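# Move a tray bottle into an empty carton cell

## Task

Take any one bottle off the tray and set it into a carton cell that has nothing in it, then open the gripper so the bottle stays there without the robot holding it.

## Robot and tools

Robot: two 6-joint arms, left_arm and right_arm, each with a parallel two-finger gripper and a wrist camera. Every joint list in calls and results uses one fixed order per arm: waist, shoulder, elbow, wrist pitch, wrist yaw, wrist roll, followed by the gripper value.

Frames: the scene frame has its origin at table-top height, midway between the two nominal bases; +x points out over the table, +z up, and left_arm sits on the +y side (this is unrelated to which side of an image things appear on). Calibrated bases in the scene frame: left_arm at (+0.047, +0.283, 0) m, right_arm at (+0.005, -0.234, 0) m, both turned only slightly about z. end_effector_position (metres) and end_effector_quat_wxyz are reported in that arm's own base frame and can be off by a few centimetres. end_effector_position is the point between the finger pads, about 1 cm behind the tips; the fingers point along the gripper's +z and open along its y. cam_high is fixed and calibrated in the scene frame; cam_left_wrist and cam_right_wrist ride on the hands. All images are 672x504.

Row layout (shared by execute_actions and move): one flat list of 14 numbers covering both arms, each in [-1, 1]: six left_arm joint numbers, left opening, six right_arm joint numbers, right opening. Joint numbers are offsets, not poses: they count from the arm's Joint targets as they stood when the action (or move) began. Scale: 1.0 equals 2.224 rad for waist, shoulder and elbow, and 8.485 rad for the three wrist joints. The opening is absolute: +1 fully open, -1 shut. Writing 0 for a joint keeps it at its current target; writing 0 for an opening commands half-closed, so to leave a gripper alone repeat its present command (shown under Tool commands). Stated joint ranges (rad): waist -2.618 to 3.054, shoulder 0.000 to 3.142, elbow 0.000 to 3.142, wrist pitch -1.571 to 1.571, wrist yaw -1.571 to 1.571, wrist roll -2.094 to 2.094. Requesting more than 0.059 rad beyond a range gets the action refused for both arms.

execute_actions(actions, cameras): actions is a list of actions; each action is a list of up to 15 rows, one row per 1/30 s step, and a short table repeats its last row until 15 steps have passed. Each row's offsets count from the targets at the action's start, not from the previous row. An empty list just reports state and images. cameras selects images: omitted, null or ["all"] gives all; [] gives none.

move(target, speed, blend, opening_speed, blocking, cameras): target is one 14-number row or a list of up to 15 rows; every row is an offset from the same starting Joint targets. All joints travel together, so the gripper follows a curve, and nothing avoids obstacles or the other arm. speed is the peak rad/s of the joint with the longest travel, 0.01 to 12.57, default 0.5 (a single number or one per target). blend (rad) rounds corners between listed targets. opening_speed (per second on the -1..+1 scale, at least 0.2) makes the fingers change gradually; use a low value to close on something fragile. blocking=false returns after about 0.5 s while the move continues. The result adds a move: line, e.g. done, off_target (resting more than 0.035 rad from target), moving, held or fault, plus limits=held if steps were withheld. done does not mean nothing was touched.

wait(seconds 0 to 10) lets time pass with commands held. stop brakes a running move. zoom_image(camera, region=[x0, y0, x1, y1] pixels, top-left origin, at most 504x504) enlarges part of a camera's latest image. read_manual only returns licence text. finished_scene(scene=1) ends the scene for good; the bottle must already be released and resting in the cell.

Results: Joint positions (rad) and Joint velocities (rad/s) per arm, with the finger-pad gap last (m; 0.094 is fully open); Joint targets, the reference for your next offsets; Tool commands; grip_measured on the command scale; grip_effort_nm (negative closing, not a pad force); joint torques (first three wrap at ±28 N m); step readings for action calls. "joint sent to its limit" means a joint hit its real end; "joint command not followed" means the clearance check altered targets. Each control step keeps targets within 0.339 rad (big joints) or 2.2 rad (wrist) of the measured angle, so large offsets can need several actions.

Gripping: a squeeze on a hard object reads slightly narrower than the object; round or small parts read narrower still. To let go, command an opening well above grip_measured.

Avoid: dropping the bottle, releasing it while it moves, fast impacts, hard pushes, knocking anything off the table, and any contact or pinch between the two arms (it can fail the scene). Loose items may get nudged now and then. Holding loads or straining at full reach heats motors: MOTOR HOT appears at 75 °C, at 90 °C the arm folds up and stays idle, at 100 °C it goes limp. To stop pressing on something, command targets back past the current positions.

Each tool is called after "Call:" as name(argument=value, ...), one argument or row to a line, values as JSON.

## Session

Call:
execute_actions(
  actions=[],
)

Scene clock: 0.00 s.
left_arm: end_effector_position=(+0.3514, -0.0088, +0.2015) grip_measured=+1.000 grip_effort_nm=n/a end_effector_quat_wxyz=(+0.459, +0.234, +0.853, -0.087) | right_arm: end_effector_position=(+0.3106, +0.0960, +0.3784) grip_measured=+1.000 grip_effort_nm=n/a end_effector_quat_wxyz=(+0.601, +0.021, +0.769, +0.215)
Joint positions: left_arm=[0.245 1.19 0.891 -0.429 0.561 0.524 0.094] | right_arm=[0.273 0.875 1.056 -0.367 -0.043 0.362 0.094]
Joint velocities: within noise
Joint torques (N m): no reading
Heat: left arm: 42 °C; right arm: 35 °C.
Joint targets: left_arm=[0.245 1.182 0.901 -0.430 0.568 0.524] | right_arm=[0.273 0.868 1.067 -0.362 -0.042 0.360]
Tool commands: left_gripper/opening=+1.0 right_gripper/opening=+1.0

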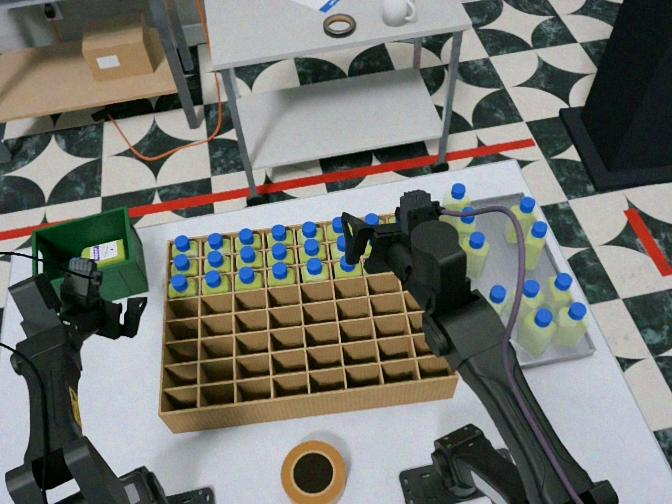

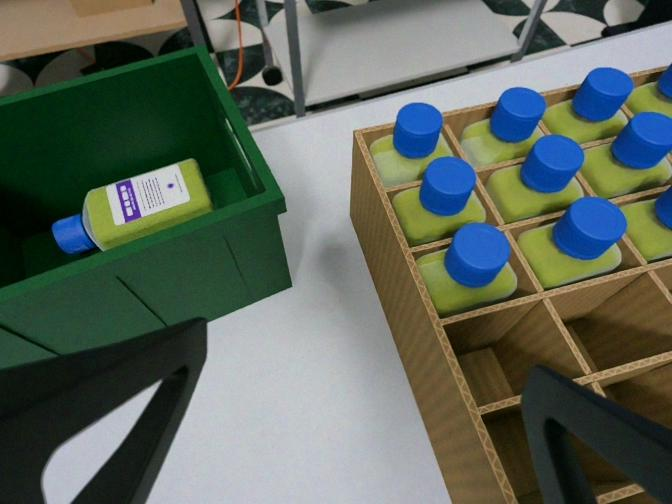

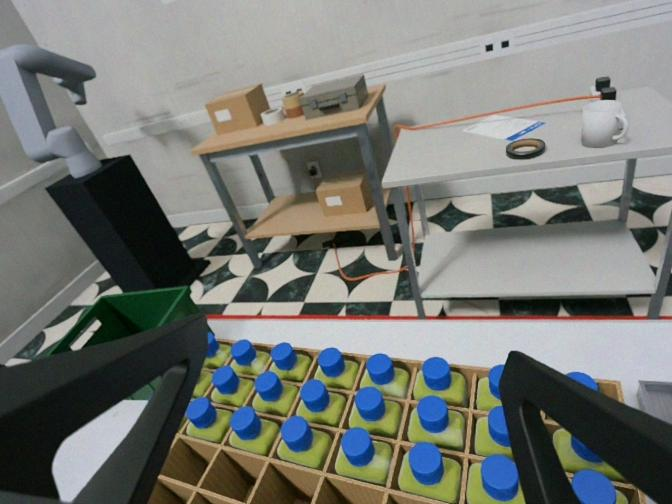

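Call:
zoom_image(
  camera="cam_high",
  region=[420, 170, 610, 370],
)

Call:
zoom_image(
  camera="cam_high",
  region=[150, 200, 470, 440],
)

Scaled by 2.520 from the camera's 672x504 image, which has a finer 960x720 frame.

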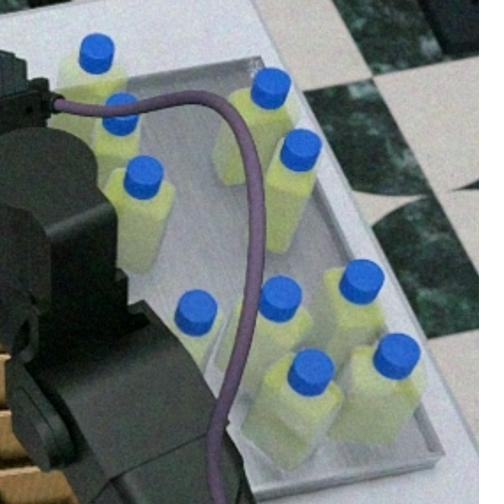

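Scaled by 1.575 from the camera's 672x504 image, which has a finer 960x720 frame.

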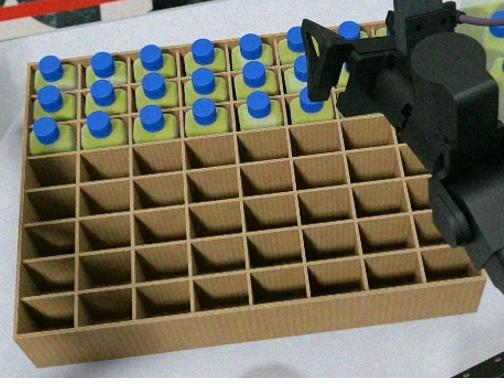

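Call:
move(
  target=[0,0,0,0,0,0,1,-0.3476,0.3772,0.4586,-0.1318,0.005,-0.0424,1],
  speed=0.8,
)

Scene clock: 5.03 s.
left_arm: end_effector_position=(+0.3514, -0.0088, +0.2015) grip_measured=+1.000 grip_effort_nm=0.002 end_effector_quat_wxyz=(+0.459, +0.234, +0.853, -0.087) | right_arm: end_effector_position=(+0.3266, -0.1767, +0.3003) grip_measured=+1.000 grip_effort_nm=-0.032 end_effector_quat_wxyz=(+0.221, +0.246, +0.942, -0.053)
Joint positions: left_arm=[0.245 1.19 0.891 -0.429 0.561 0.524 0.094] | right_arm=[-0.501 1.698 2.059 -1.473 -0.004 0.01 0.094]
Joint velocities: within noise
Joint torques (N m): left_arm=[-0.02 -5.09 9.2 1.71 0.22 0.01] | right_arm=[0.06 -6.17 7.32 1.14 0.08 -0.13]
Heat: left arm: 43 °C; right arm: 37 °C.
Joint targets: left_arm=[0.245 1.182 0.901 -0.430 0.568 0.524] | right_arm=[-0.500 1.707 2.087 -1.480 0.000 0.000]
move: done
camera_calibration:
cam_right_wrist: T_world_to_cam=[[-0.363528, -0.930911, -0.0353763, -0.0273], [-0.930595, 0.364629, -0.0322381, 0.409448], [0.04291, 0.0212015, -0.998854, 0.403257], [0, 0, 0, 1]] pos_world=[0.353802, -0.18326, 0.415029]

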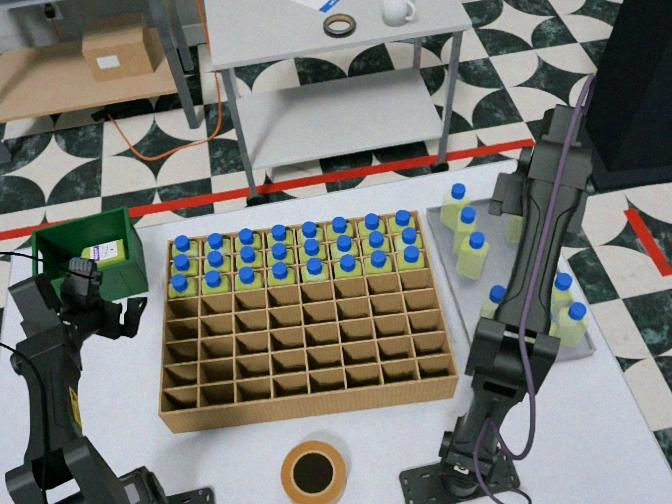

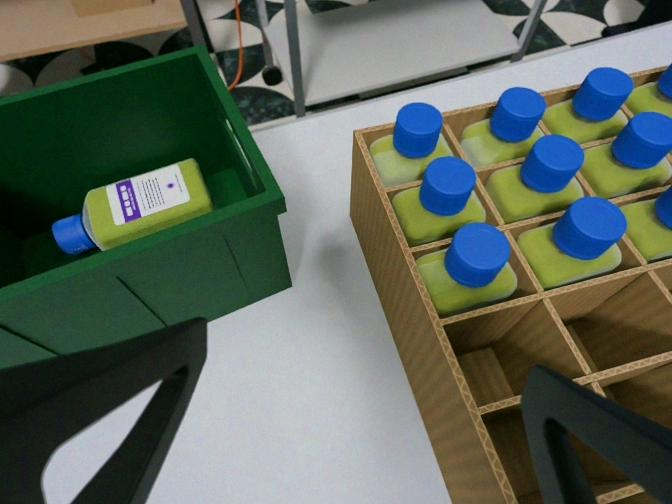

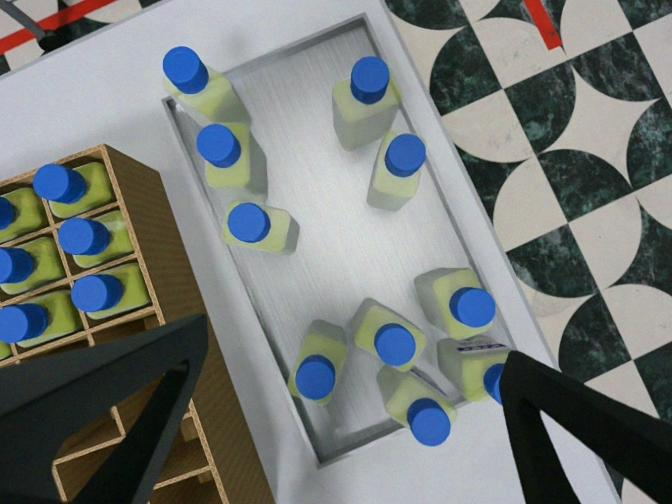

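Call:
zoom_image(
  camera="cam_right_wrist",
  region=[140, 30, 460, 270],
)

Call:
zoom_image(
  camera="cam_right_wrist",
  region=[250, 250, 530, 460],
)

Call:
zoom_image(
  camera="cam_right_wrist",
  region=[0, 130, 280, 504],
)

Scaled by 1.575 from the camera's 672x504 image, which has a finer 960x720 frame.

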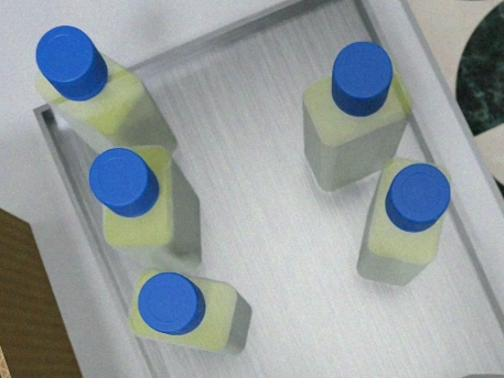

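Scaled by 1.800 from the camera's 672x504 image, which has a finer 960x720 frame.

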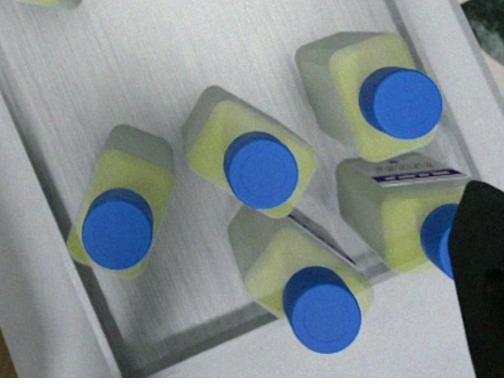

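Scaled by 1.348 from the camera's 672x504 image, which has a finer 960x720 frame.

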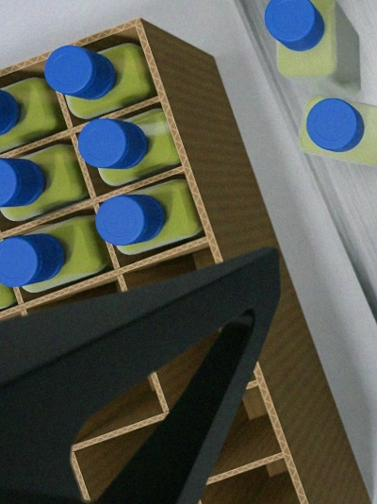

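Call:
move(
  target=[0,0,0,0,0,0,1,0.094,0.1542,0.0283,0.0033,0,0.0342,1],
  speed=0.5,
)

Scene clock: 10.00 s.
left_arm: end_effector_position=(+0.3514, -0.0088, +0.2015) grip_measured=+1.000 grip_effort_nm=-0.007 end_effector_quat_wxyz=(+0.459, +0.234, +0.853, -0.087) | right_arm: end_effector_position=(+0.4083, -0.1198, +0.1890) grip_measured=+1.000 grip_effort_nm=-0.027 end_effector_quat_wxyz=(+0.094, +0.280, +0.955, +0.001)
Joint positions: left_arm=[0.245 1.19 0.891 -0.429 0.561 0.524 0.094] | right_arm=[-0.289 2.042 2.121 -1.462 -0.003 0.282 0.094]
Joint velocities: within noise
Joint torques (N m): left_arm=[-0.01 -5.07 9.11 1.7 0.21 0] | right_arm=[-0.18 -9.88 7.69 0.79 0.06 0.07]
Heat: left arm: 43 °C; right arm: 36 °C.
Joint targets: left_arm=[0.245 1.182 0.901 -0.430 0.568 0.524] | right_arm=[-0.291 2.050 2.150 -1.452 0.000 0.290]
move: done
camera_calibration:
cam_right_wrist: T_world_to_cam=[[-0.424719, -0.897666, -0.117514, 0.0959747], [-0.890208, 0.390473, 0.234649, 0.397293], [-0.16475, 0.204272, -0.964951, 0.387591], [0, 0, 0, 1]] pos_world=[0.458292, -0.148153, 0.29206]

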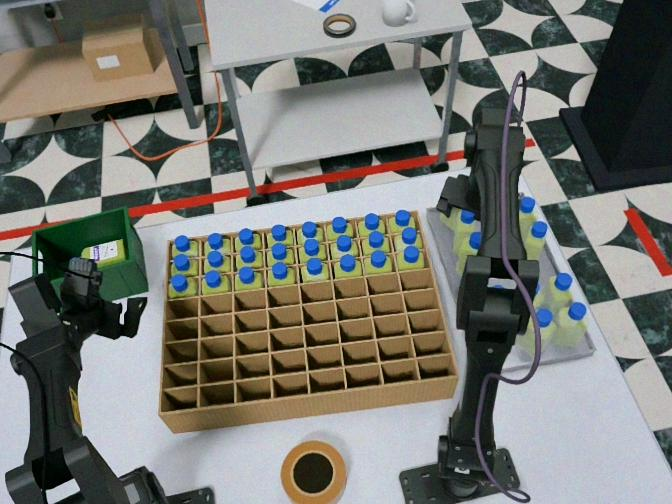

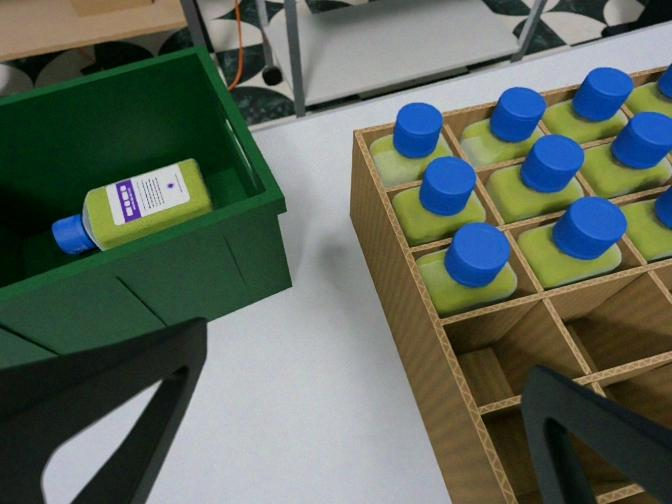

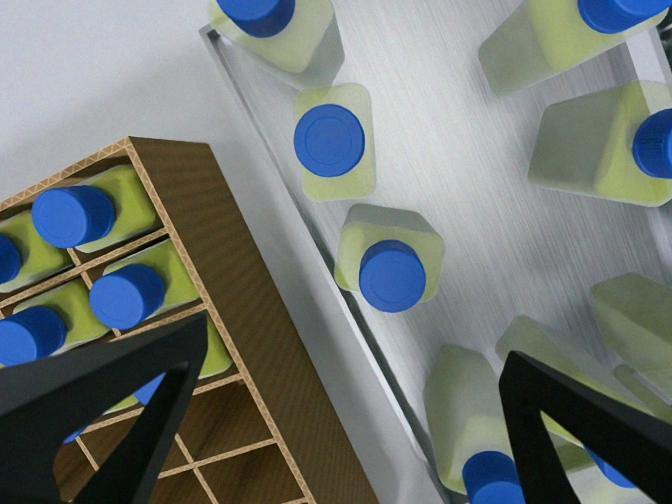

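Call:
zoom_image(
  camera="cam_right_wrist",
  region=[270, 170, 510, 350],
)

Call:
zoom_image(
  camera="cam_right_wrist",
  region=[0, 120, 400, 504],
)

Scaled by 2.100 from the camera's 672x504 image, which has a finer 960x720 frame.

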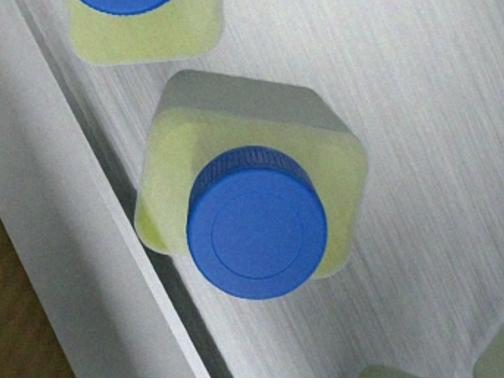

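Scaled by 1.260 from the camera's 672x504 image, which has a finer 960x720 frame.

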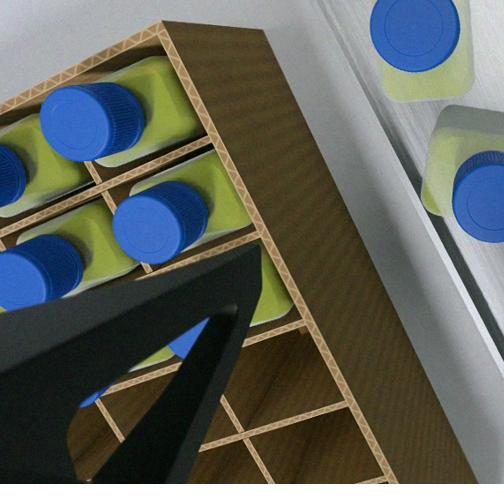

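Call:
move(
  target=[0,0,0,0,0,0,1,-0.011,0.0292,-0.0045,0.0009,0,-0.0027,1],
  speed=0.3,
  cameras=["cam_right_wrist"],
)

Scene clock: 11.70 s.
left_arm: end_effector_position=(+0.3514, -0.0088, +0.2015) grip_measured=+1.000 grip_effort_nm=-0.002 end_effector_quat_wxyz=(+0.459, +0.234, +0.853, -0.087) | right_arm: end_effector_position=(+0.4103, -0.1296, +0.1658) grip_measured=+1.000 grip_effort_nm=-0.042 end_effector_quat_wxyz=(+0.068, +0.287, +0.956, +0.000)
Joint positions: left_arm=[0.245 1.19 0.891 -0.429 0.561 0.524 0.094] | right_arm=[-0.31 2.099 2.121 -1.456 -0.003 0.274 0.094]
Joint velocities: within noise
Joint torques (N m): left_arm=[-0.02 -5.15 9.18 1.7 0.22 0] | right_arm=[-0.51 -9.77 6.8 0.7 0.06 -0.09]
Heat: left arm: 43 °C; right arm: 36 °C.
Joint targets: left_arm=[0.245 1.182 0.901 -0.430 0.568 0.524] | right_arm=[-0.315 2.114 2.140 -1.444 0.000 0.267]
move: done
camera_calibration:
cam_right_wrist: T_world_to_cam=[[-0.441638, -0.890609, -0.1085, 0.0916461], [-0.872366, 0.398012, 0.283838, 0.393833], [-0.209604, 0.220006, -0.952714, 0.386077], [0, 0, 0, 1]] pos_world=[0.464964, -0.160069, 0.265979]
Images, in order (width x height): cam_right_wrist 672x504.

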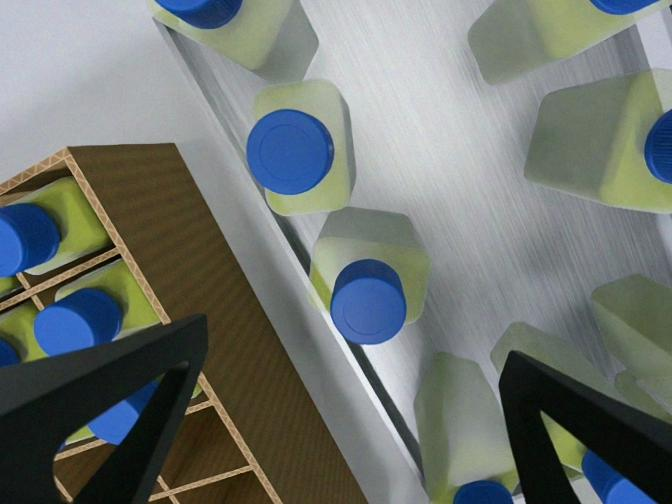

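Call:
move(
  target=[0,0,0,0,0,0,1,-0.0013,0.0558,0.0036,-0.0021,0.0004,-0.0014,1],
  speed=0.15,
  cameras=["cam_right_wrist","cam_high"],
)

Call:
zoom_image(
  camera="cam_right_wrist",
  region=[200, 250, 520, 490],
)

Scene clock: 13.50 s.
left_arm: end_effector_position=(+0.3514, -0.0088, +0.2015) grip_measured=+1.000 grip_effort_nm=-0.002 end_effector_quat_wxyz=(+0.459, +0.234, +0.853, -0.087) | right_arm: end_effector_position=(+0.4128, -0.1304, +0.1160) grip_measured=+1.000 grip_effort_nm=-0.037 end_effector_quat_wxyz=(+0.008, +0.282, +0.959, +0.001)
Joint positions: left_arm=[0.245 1.19 0.891 -0.429 0.561 0.524 0.094] | right_arm=[-0.31 2.22 2.121 -1.456 -0.003 0.262 0.094]
Joint velocities: within noise
Joint torques (N m): left_arm=[-0.06 -5.14 9.17 1.7 0.21 -0.01] | right_arm=[-0.72 -10.33 7.54 0.27 0.1 -0.08]
Heat: left arm: 43 °C; right arm: 36 °C.
Joint targets: left_arm=[0.245 1.182 0.901 -0.430 0.568 0.524] | right_arm=[-0.318 2.239 2.148 -1.462 0.003 0.256]
move: done
camera_calibration:
cam_right_wrist: T_world_to_cam=[[-0.442194, -0.892438, -0.0895487, 0.0844236], [-0.837767, 0.375311, 0.396596, 0.380205], [-0.320329, 0.250394, -0.913615, 0.384451], [0, 0, 0, 1]] pos_world=[0.479005, -0.163616, 0.208012]
Images, in order (width x height): cam_high 672x504, cam_right_wrist 672x504.

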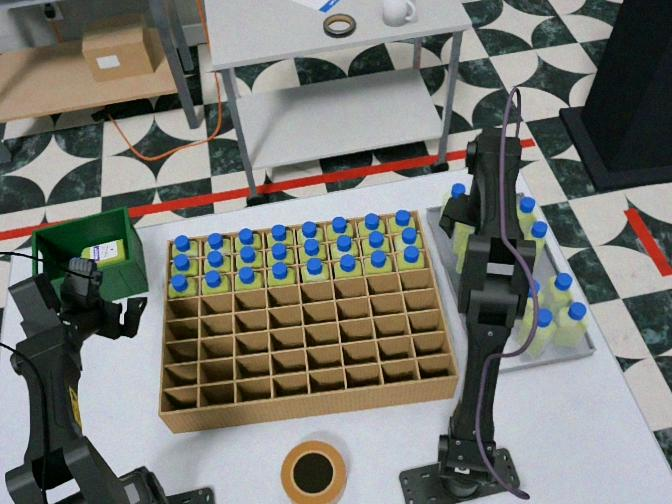

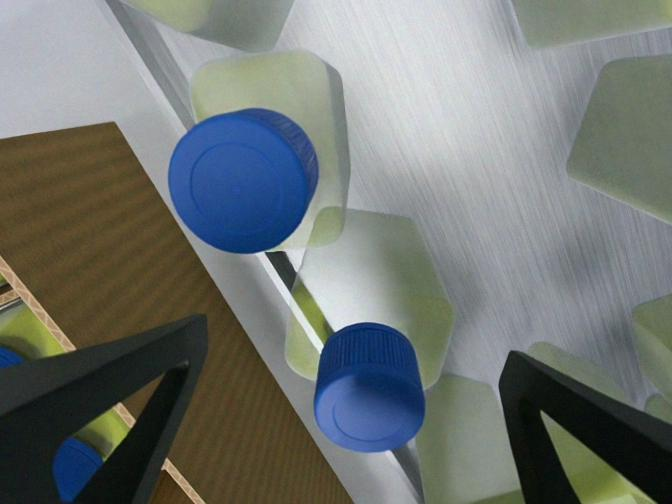

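Scaled by 1.575 from the camera's 672x504 image, which has a finer 960x720 frame.

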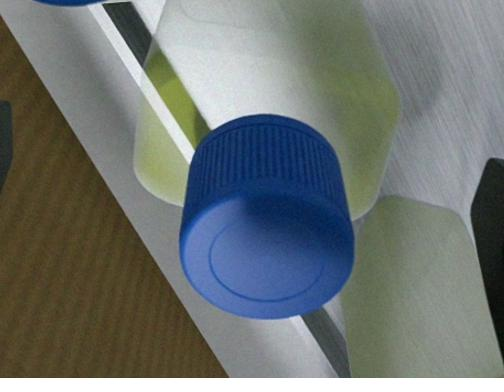

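Call:
move(
  target=[0,0,0,0,0,0,1,-0.0022,0.0094,0.0288,-0.0051,0,-0.0005,1],
  speed=0.15,
  cameras=["cam_right_wrist"],
)

Call:
move(
  target=[0,0,0,0,0,0,1,0,0,0,0,0,0,-0.05],
  speed=0.15,
  opening_speed=1.0,
  cameras=["cam_right_wrist"],
)

Scene clock: 15.53 s.
left_arm: end_effector_position=(+0.3514, -0.0088, +0.2015) grip_measured=+1.000 grip_effort_nm=0.002 end_effector_quat_wxyz=(+0.459, +0.234, +0.853, -0.087) | right_arm: end_effector_position=(+0.4145, -0.1339, +0.1252) grip_measured=+1.000 grip_effort_nm=-0.032 end_effector_quat_wxyz=(+0.011, +0.283, +0.959, +0.001)
Joint positions: left_arm=[0.245 1.19 0.891 -0.429 0.561 0.524 0.094] | right_arm=[-0.316 2.235 2.182 -1.497 -0.003 0.257 0.094]
Joint velocities: within noise
Joint torques (N m): left_arm=[-0.01 -5.15 9.09 1.69 0.24 0.01] | right_arm=[-0.59 -10.02 7.62 0.26 0.09 -0.1]
Heat: left arm: 43 °C; right arm: 36 °C.
Joint targets: left_arm=[0.245 1.182 0.901 -0.430 0.568 0.524] | right_arm=[-0.323 2.260 2.212 -1.506 0.003 0.251]
move: done
camera_calibration:
cam_right_wrist: T_world_to_cam=[[-0.443426, -0.891748, -0.0903273, 0.0835214], [-0.839197, 0.377658, 0.39131, 0.380856], [-0.314837, 0.249319, -0.915815, 0.392109], [0, 0, 0, 1]] pos_world=[0.480099, -0.167114, 0.217611]
Images, in order (width x height): cam_right_wrist 672x504.

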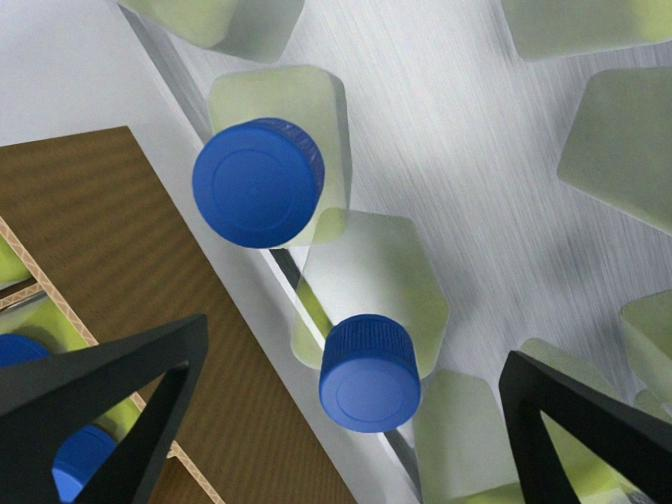

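Scene clock: 16.83 s.
left_arm: end_effector_position=(+0.3514, -0.0088, +0.2015) grip_measured=+1.000 grip_effort_nm=-0.002 end_effector_quat_wxyz=(+0.459, +0.234, +0.853, -0.087) | right_arm: end_effector_position=(+0.4143, -0.1339, +0.1252) grip_measured=-0.047 grip_effort_nm=-0.164 end_effector_quat_wxyz=(+0.010, +0.282, +0.959, +0.001)
Joint positions: left_arm=[0.245 1.19 0.891 -0.429 0.561 0.524 0.094] | right_arm=[-0.316 2.235 2.182 -1.498 -0.003 0.256 0.045]
Joint velocities: within noise
Joint torques (N m): left_arm=[0.01 -5.09 9.17 1.7 0.21 -0.02] | right_arm=[-0.61 -9.94 7.65 0.26 0.1 -0.08]
Heat: left arm: 43 °C; right arm: 35 °C.
Joint targets: left_arm=[0.245 1.182 0.901 -0.430 0.568 0.524] | right_arm=[-0.323 2.260 2.212 -1.506 0.003 0.251]
move: done
camera_calibration:
cam_right_wrist: T_world_to_cam=[[-0.442802, -0.892069, -0.090216, 0.0831801], [-0.839184, 0.376901, 0.392067, 0.380477], [-0.315748, 0.249316, -0.915502, 0.39233], [0, 0, 0, 1]] pos_world=[0.48, -0.167014, 0.217511]
Images, in order (width x height): cam_right_wrist 672x504.

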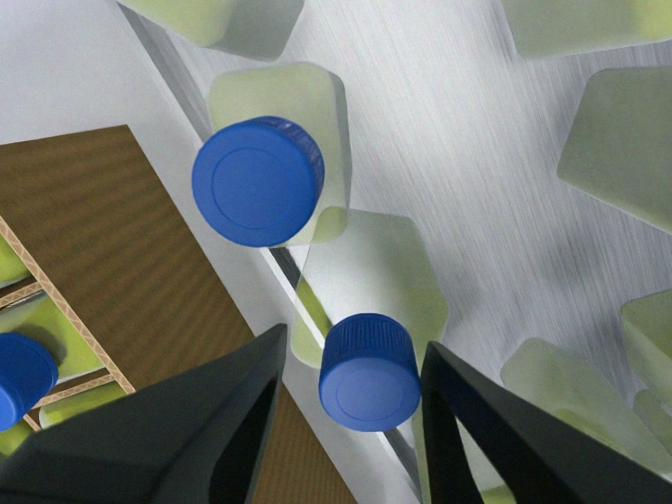

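Call:
move(
  target=[0,0,0,0,0,0,1,-0.0034,0.0020,0.0020,-0.0021,0,-0.0008,-0.05],
  speed=0.15,
  cameras=["cam_right_wrist"],
)

Scene clock: 18.23 s.
left_arm: end_effector_position=(+0.3514, -0.0088, +0.2015) grip_measured=+1.000 grip_effort_nm=-0.002 end_effector_quat_wxyz=(+0.459, +0.234, +0.853, -0.087) | right_arm: end_effector_position=(+0.4093, -0.1357, +0.1251) grip_measured=-0.047 grip_effort_nm=-0.168 end_effector_quat_wxyz=(+0.002, +0.283, +0.959, +0.002)
Joint positions: left_arm=[0.245 1.19 0.891 -0.429 0.561 0.524 0.094] | right_arm=[-0.324 2.235 2.182 -1.515 -0.003 0.251 0.045]
Joint velocities: within noise
Joint torques (N m): left_arm=[-0.03 -5.14 9.13 1.7 0.23 0] | right_arm=[-0.59 -9.55 7.99 0.21 0.11 -0.1]
Heat: left arm: 43 °C; right arm: 35 °C.
Joint targets: left_arm=[0.245 1.182 0.901 -0.430 0.568 0.524] | right_arm=[-0.331 2.264 2.217 -1.523 0.003 0.245]
move: done
camera_calibration:
cam_right_wrist: T_world_to_cam=[[-0.445895, -0.89077, -0.087788, 0.0805005], [-0.832112, 0.376389, 0.407335, 0.372133], [-0.329799, 0.254678, -0.90905, 0.396821], [0, 0, 0, 1]] pos_world=[0.476422, -0.169421, 0.216215]
Images, in order (width x height): cam_right_wrist 672x504.

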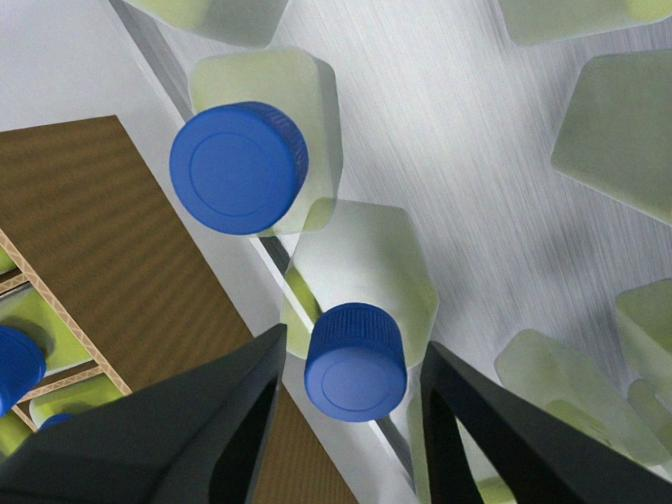

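Call:
move(
  target=[0,0,0,0,0,0,1,0,0,0,0,0,0,-0.62],
  speed=0.15,
  opening_speed=0.4,
  cameras=["cam_right_wrist"],
)

Scene clock: 20.03 s.
left_arm: end_effector_position=(+0.3514, -0.0088, +0.2015) grip_measured=+1.000 grip_effort_nm=-0.002 end_effector_quat_wxyz=(+0.459, +0.234, +0.853, -0.087) | right_arm: end_effector_position=(+0.4097, -0.1358, +0.1241) grip_measured=-0.383 grip_effort_nm=-1.067 end_effector_quat_wxyz=(+0.001, +0.283, +0.959, +0.002)
Joint positions: left_arm=[0.245 1.19 0.891 -0.429 0.561 0.524 0.094] | right_arm=[-0.324 2.24 2.187 -1.517 -0.003 0.25 0.029]
Joint velocities: within noise
Joint torques (N m): left_arm=[-0.08 -5.05 9.14 1.71 0.23 -0.01] | right_arm=[-0.58 -9.95 7.69 0.24 0.09 -0.07]
Heat: left arm: 43 °C; right arm: 35 °C.
Joint targets: left_arm=[0.245 1.182 0.901 -0.430 0.568 0.524] | right_arm=[-0.331 2.264 2.217 -1.524 0.003 0.244]
move: done
camera_calibration:
cam_right_wrist: T_world_to_cam=[[-0.445475, -0.891021, -0.0873689, 0.0801518], [-0.831345, 0.375462, 0.409748, 0.372157], [-0.332291, 0.255166, -0.908005, 0.397027], [0, 0, 0, 1]] pos_world=[0.477025, -0.169622, 0.215015]
Images, in order (width x height): cam_right_wrist 672x504.

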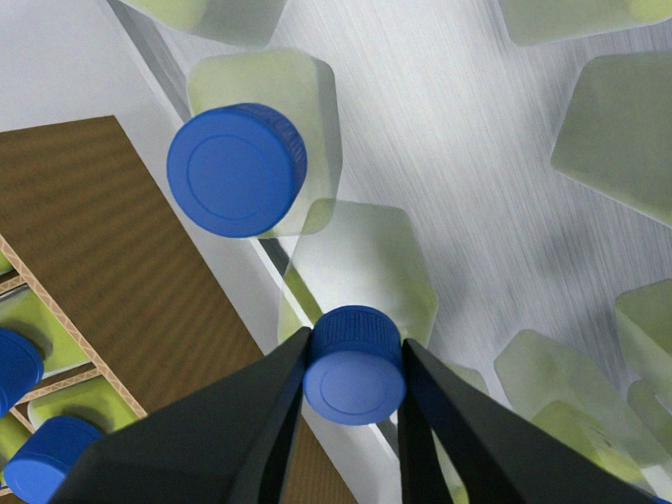

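Call:
move(
  target=[
    [0,0,0,0,0,0,1,0,0.0036,0.0229,-0.0051,0,0,-0.62],
    [0,0,0,0,0,0,1,0,-0.1232,-0.0836,0.0072,0,0,-0.62],
  ],
  speed=[0.1,0.25],
)

Scene clock: 24.00 s.
left_arm: end_effector_position=(+0.3514, -0.0088, +0.2015) grip_measured=+1.000 grip_effort_nm=0.002 end_effector_quat_wxyz=(+0.459, +0.234, +0.853, -0.087) | right_arm: end_effector_position=(+0.3861, -0.1279, +0.1655) grip_measured=-0.384 grip_effort_nm=-1.062 end_effector_quat_wxyz=(+0.044, +0.282, +0.958, +0.000)
Joint positions: left_arm=[0.245 1.19 0.891 -0.429 0.561 0.524 0.094] | right_arm=[-0.324 2.042 2.038 -1.479 -0.003 0.25 0.029]
Joint velocities: within noise
Joint torques (N m): left_arm=[-0.05 -5.12 9.13 1.7 0.24 -0.02] | right_arm=[-0.58 -15.54 4.62 0.65 0.09 -0.08]
Heat: left arm: 43 °C; right arm: 36 °C.
Joint targets: left_arm=[0.245 1.182 0.901 -0.430 0.568 0.524] | right_arm=[-0.331 1.990 2.031 -1.462 0.004 0.244]
move: off_target (right_arm); right_arm: the shoulder is farthest, 0.052 rad from its target
camera_calibration:
cam_right_wrist: T_world_to_cam=[[-0.437761, -0.893604, -0.0991811, 0.0790479], [-0.861941, 0.38573, 0.329044, 0.359017], [-0.255778, 0.229531, -0.939092, 0.39707], [0, 0, 0, 1]] pos_world=[0.445617, -0.158986, 0.262593]

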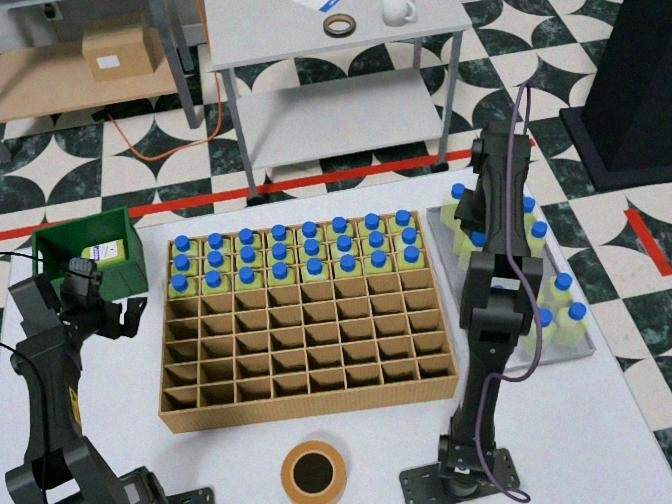

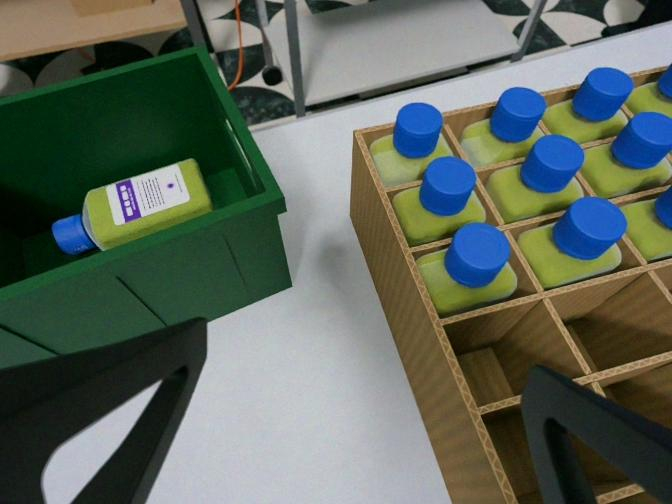

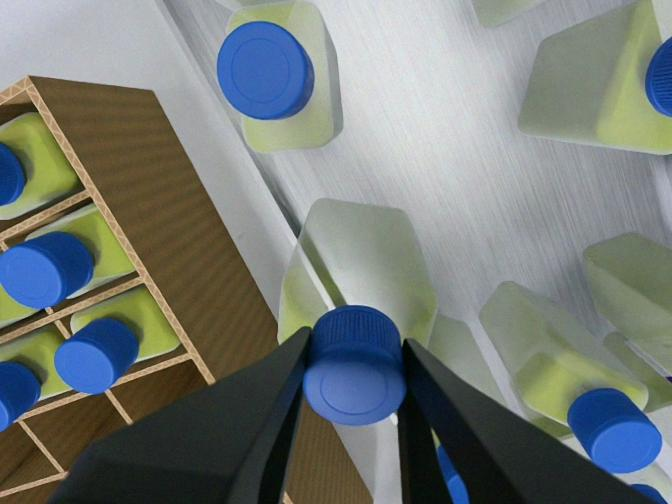

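Call:
move(
  target=[
    [0,0,0,0,0,0,1,0.0184,-0.1587,-0.0978,0.0012,0,-0.0047,-0.62],
    [0,0,0,0,0,0,1,0.1349,-0.2104,-0.1488,-0.0054,0,-0.0282,-0.62],
  ],
  speed=[0.3,0.3],
  blend=[0.03,0],
)

Scene clock: 27.40 s.
left_arm: end_effector_position=(+0.3514, -0.0088, +0.2015) grip_measured=+1.000 grip_effort_nm=-0.002 end_effector_quat_wxyz=(+0.459, +0.234, +0.853, -0.087) | right_arm: end_effector_position=(+0.3006, -0.0085, +0.2339) grip_measured=-0.384 grip_effort_nm=-1.062 end_effector_quat_wxyz=(+0.101, +0.024, +0.995, +0.000)
Joint positions: left_arm=[0.245 1.19 0.891 -0.429 0.561 0.524 0.094] | right_arm=[-0.033 1.56 1.705 -1.513 -0.002 0.016 0.029]
Joint velocities: within noise
Joint torques (N m): left_arm=[0.01 -5.14 9.11 1.71 0.23 0] | right_arm=[0.21 -9.5 4.7 0.76 0.09 -0.12]
Heat: left arm: 43 °C; right arm: 37 °C.
Joint targets: left_arm=[0.245 1.182 0.901 -0.430 0.568 0.524] | right_arm=[-0.030 1.522 1.700 -1.508 0.004 0.005]
move: off_target (right_arm); right_arm: the shoulder is farthest, 0.038 rad from its target
camera_calibration:
cam_right_wrist: T_world_to_cam=[[0.0765277, -0.994887, -0.0659014, -0.00814454], [-0.971417, -0.0892916, 0.219946, 0.271217], [-0.224706, 0.0471858, -0.973283, 0.409141], [0, 0, 0, 1]] pos_world=[0.356025, -0.00319108, 0.33802]

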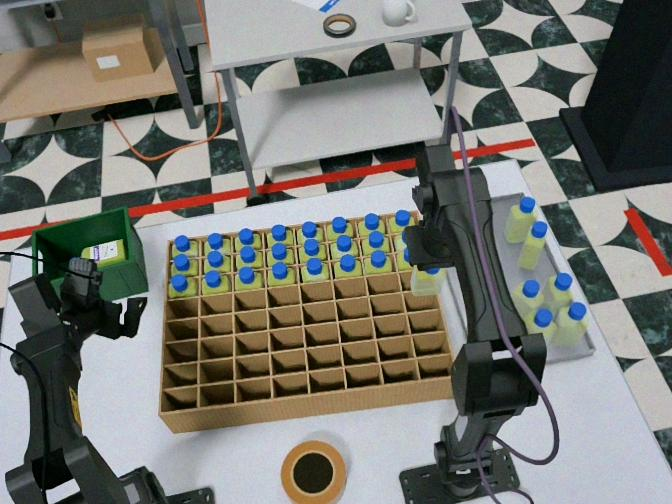

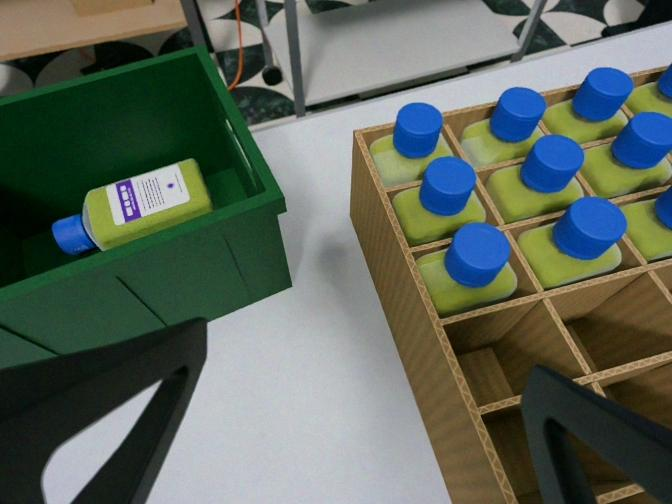

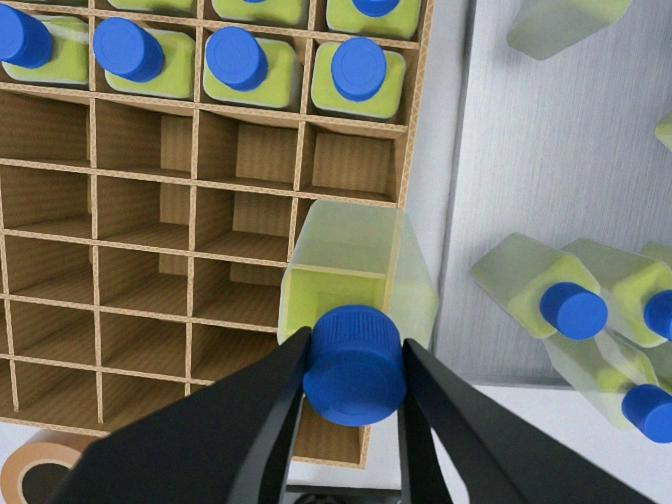

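Call:
zoom_image(
  camera="cam_right_wrist",
  region=[250, 170, 470, 350],
)

Scaled by 2.291 from the camera's 672x504 image, which has a finer 960x720 frame.

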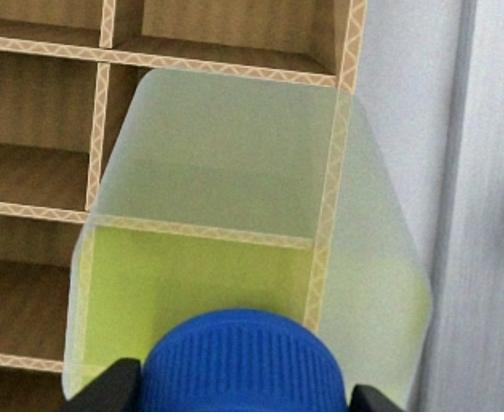

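Call:
move(
  target=[0,0,0,0,0,0,1,0.0157,0.0214,0.0081,-0.0051,0,0.0019,-0.62],
  speed=0.2,
  cameras=["cam_right_wrist", "cam_high"],
)

Call:
zoom_image(
  camera="cam_right_wrist",
  region=[230, 150, 470, 390],
)

Scene clock: 30.73 s.
left_arm: end_effector_position=(+0.3514, -0.0088, +0.2015) grip_measured=+1.000 grip_effort_nm=-0.002 end_effector_quat_wxyz=(+0.459, +0.234, +0.853, -0.087) | right_arm: end_effector_position=(+0.2912, +0.0006, +0.2321) grip_measured=-0.384 grip_effort_nm=-1.057 end_effector_quat_wxyz=(+0.082, +0.009, +0.997, +0.002)
Joint positions: left_arm=[0.245 1.19 0.891 -0.429 0.561 0.524 0.094] | right_arm=[-0.003 1.56 1.705 -1.552 -0.002 0.016 0.029]
Joint velocities: within noise
Joint torques (N m): left_arm=[-0.03 -5.14 9.22 1.68 0.21 0] | right_arm=[0.55 -4.86 6.06 0.65 0.09 0.04]
Heat: left arm: 43 °C; right arm: 36 °C.
Joint targets: left_arm=[0.245 1.182 0.901 -0.430 0.568 0.524] | right_arm=[0.004 1.570 1.718 -1.552 0.004 0.021]
move: done
camera_calibration:
cam_right_wrist: T_world_to_cam=[[0.103723, -0.992156, -0.0697667, -0.005513], [-0.959004, -0.118363, 0.25749, 0.250974], [-0.263728, 0.040199, -0.963759, 0.414055], [0, 0, 0, 1]] pos_world=[0.350455, 0.00759165, 0.334042]
Images, in order (width x height): cam_high 672x504, cam_right_wrist 672x504.

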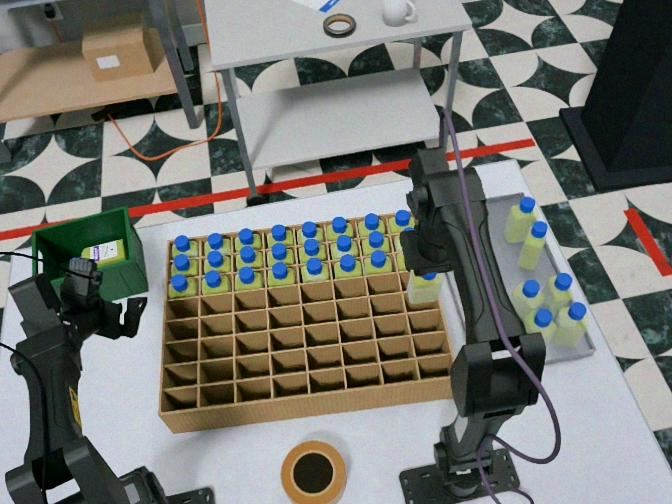

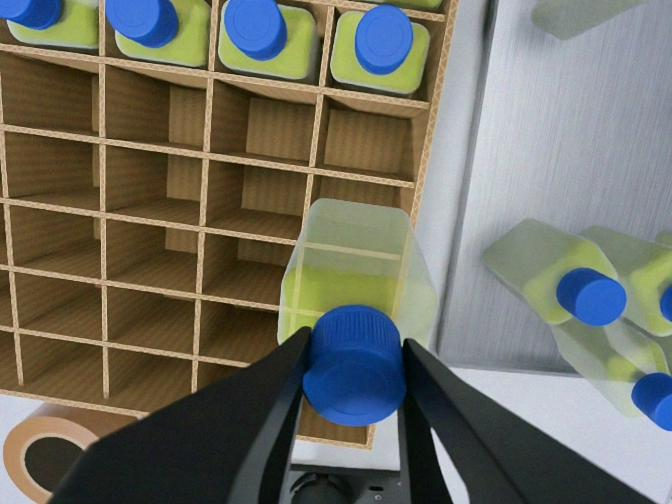

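Scaled by 2.100 from the camera's 672x504 image, which has a finer 960x720 frame.

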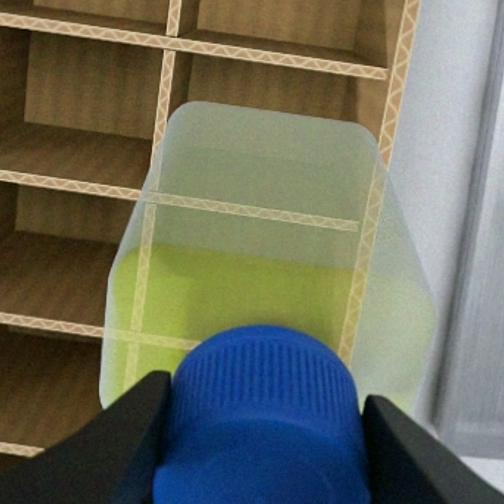

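Call:
zoom_image(
  camera="cam_right_wrist",
  region=[200, 0, 480, 210],
)

Call:
zoom_image(
  camera="cam_high",
  region=[360, 190, 480, 400],
)

Scaled by 1.800 from the camera's 672x504 image, which has a finer 960x720 frame.

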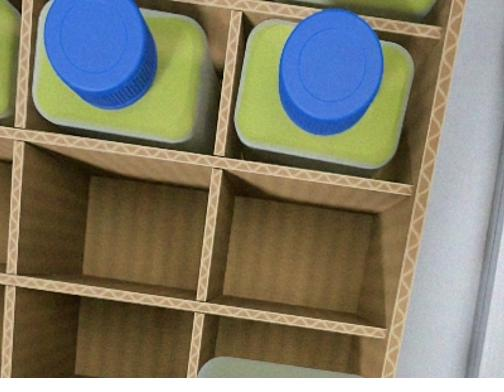

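Scaled by 2.400 from the camera's 672x504 image, which has a finer 960x720 frame.

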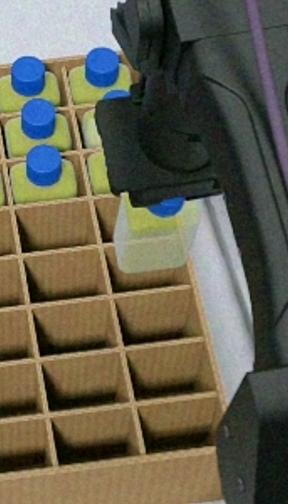

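Call:
move(
  target=[0,0,0,0,0,0,1,0.0040,0.0247,0.0049,0.0021,0,0.0026,-0.62],
  speed=0.15,
  cameras=["cam_right_wrist"],
)

Call:
zoom_image(
  camera="cam_right_wrist",
  region=[230, 150, 470, 390],
)

Scene clock: 34.53 s.
left_arm: end_effector_position=(+0.3514, -0.0088, +0.2015) grip_measured=+1.000 grip_effort_nm=-0.007 end_effector_quat_wxyz=(+0.459, +0.234, +0.853, -0.087) | right_arm: end_effector_position=(+0.2979, +0.0030, +0.2163) grip_measured=-0.384 grip_effort_nm=-1.067 end_effector_quat_wxyz=(+0.054, +0.014, +0.998, +0.002)
Joint positions: left_arm=[0.245 1.19 0.891 -0.429 0.561 0.524 0.094] | right_arm=[0.005 1.618 1.705 -1.55 -0.002 0.033 0.029]
Joint velocities: within noise
Joint torques (N m): left_arm=[-0.08 -5.09 9.13 1.7 0.23 -0.03] | right_arm=[0.61 -5.83 7.05 0.72 0.09 0.1]
Heat: left arm: 43 °C; right arm: 35 °C.
Joint targets: left_arm=[0.245 1.182 0.901 -0.430 0.568 0.524] | right_arm=[0.013 1.625 1.729 -1.533 0.004 0.043]
move: done
camera_calibration:
cam_right_wrist: T_world_to_cam=[[0.0906677, -0.992864, -0.0774564, 0.000611851], [-0.944214, -0.11043, 0.310267, 0.245941], [-0.316607, 0.0450042, -0.947489, 0.412703], [0, 0, 0, 1]] pos_world=[0.36283, 0.00919335, 0.314772]
Images, in order (width x height): cam_right_wrist 672x504.

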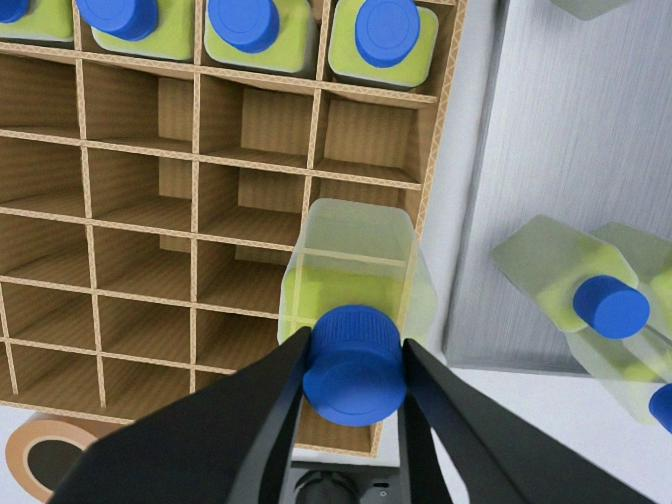

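Scaled by 2.100 from the camera's 672x504 image, which has a finer 960x720 frame.

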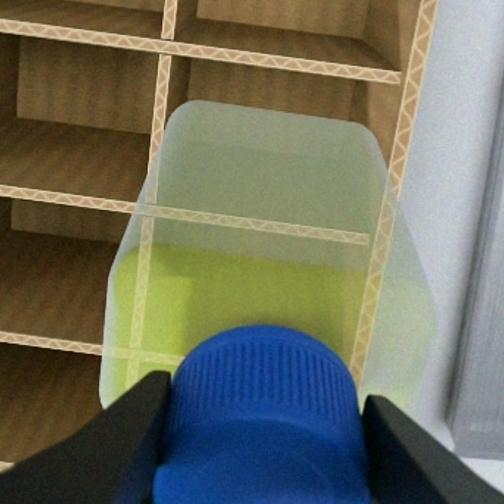

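Call:
move(
  target=[0,0,0,0,0,0,1,0,0.0126,0.0126,0.0004,0,0.0012,-0.62],
  speed=0.12,
  cameras=["cam_right_wrist","cam_high"],
)

Call:
zoom_image(
  camera="cam_right_wrist",
  region=[230, 150, 470, 390],
)

Call:
zoom_image(
  camera="cam_high",
  region=[360, 190, 480, 400],
)

Scene clock: 36.13 s.
left_arm: end_effector_position=(+0.3514, -0.0088, +0.2015) grip_measured=+1.000 grip_effort_nm=-0.002 end_effector_quat_wxyz=(+0.459, +0.234, +0.853, -0.087) | right_arm: end_effector_position=(+0.3040, +0.0030, +0.2135) grip_measured=-0.384 grip_effort_nm=-1.062 end_effector_quat_wxyz=(+0.051, +0.019, +0.999, +0.002)
Joint positions: left_arm=[0.245 1.19 0.891 -0.429 0.561 0.524 0.094] | right_arm=[0.005 1.643 1.72 -1.545 -0.002 0.043 0.029]
Joint velocities: within noise
Joint torques (N m): left_arm=[-0.02 -5.16 9.2 1.71 0.24 -0.02] | right_arm=[0.62 -5.86 8.16 0.69 0.09 0.07]
Heat: left arm: 43 °C; right arm: 35 °C.
Joint targets: left_arm=[0.245 1.182 0.901 -0.430 0.568 0.524] | right_arm=[0.013 1.652 1.757 -1.530 0.004 0.053]
move: off_target (right_arm); right_arm: the elbow is farthest, 0.037 rad from its target
camera_calibration:
cam_right_wrist: T_world_to_cam=[[0.0800926, -0.993658, -0.0789242, 0.00334468], [-0.94362, -0.101096, 0.315216, 0.251249], [-0.321196, 0.049228, -0.945732, 0.412916], [0, 0, 0, 1]] pos_world=[0.369443, 0.0083968, 0.311575]
Images, in order (width x height): cam_high 672x504, cam_right_wrist 672x504.

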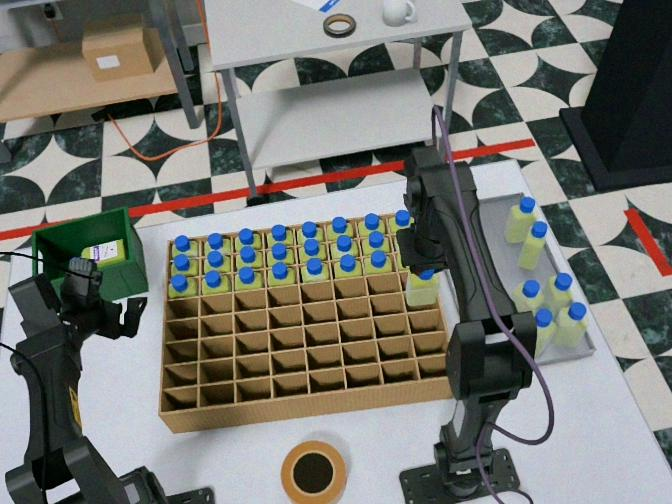

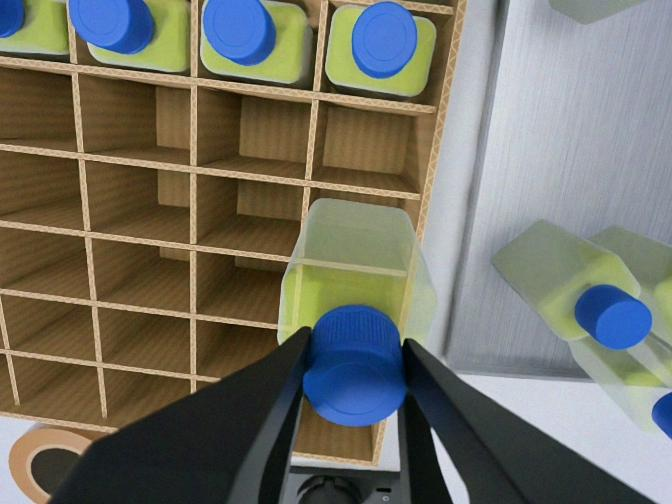

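Scaled by 2.100 from the camera's 672x504 image, which has a finer 960x720 frame.

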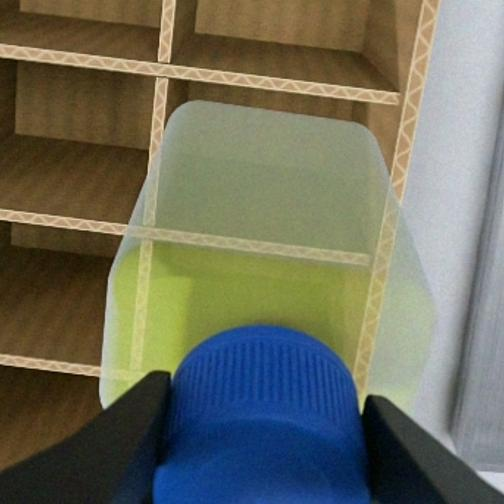

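Scaled by 2.400 from the camera's 672x504 image, which has a finer 960x720 frame.

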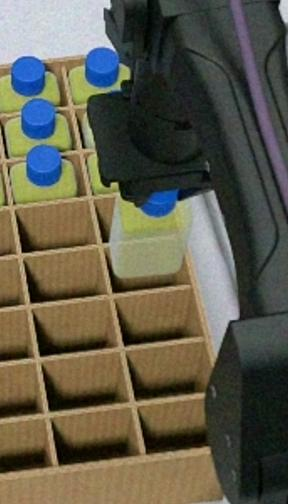

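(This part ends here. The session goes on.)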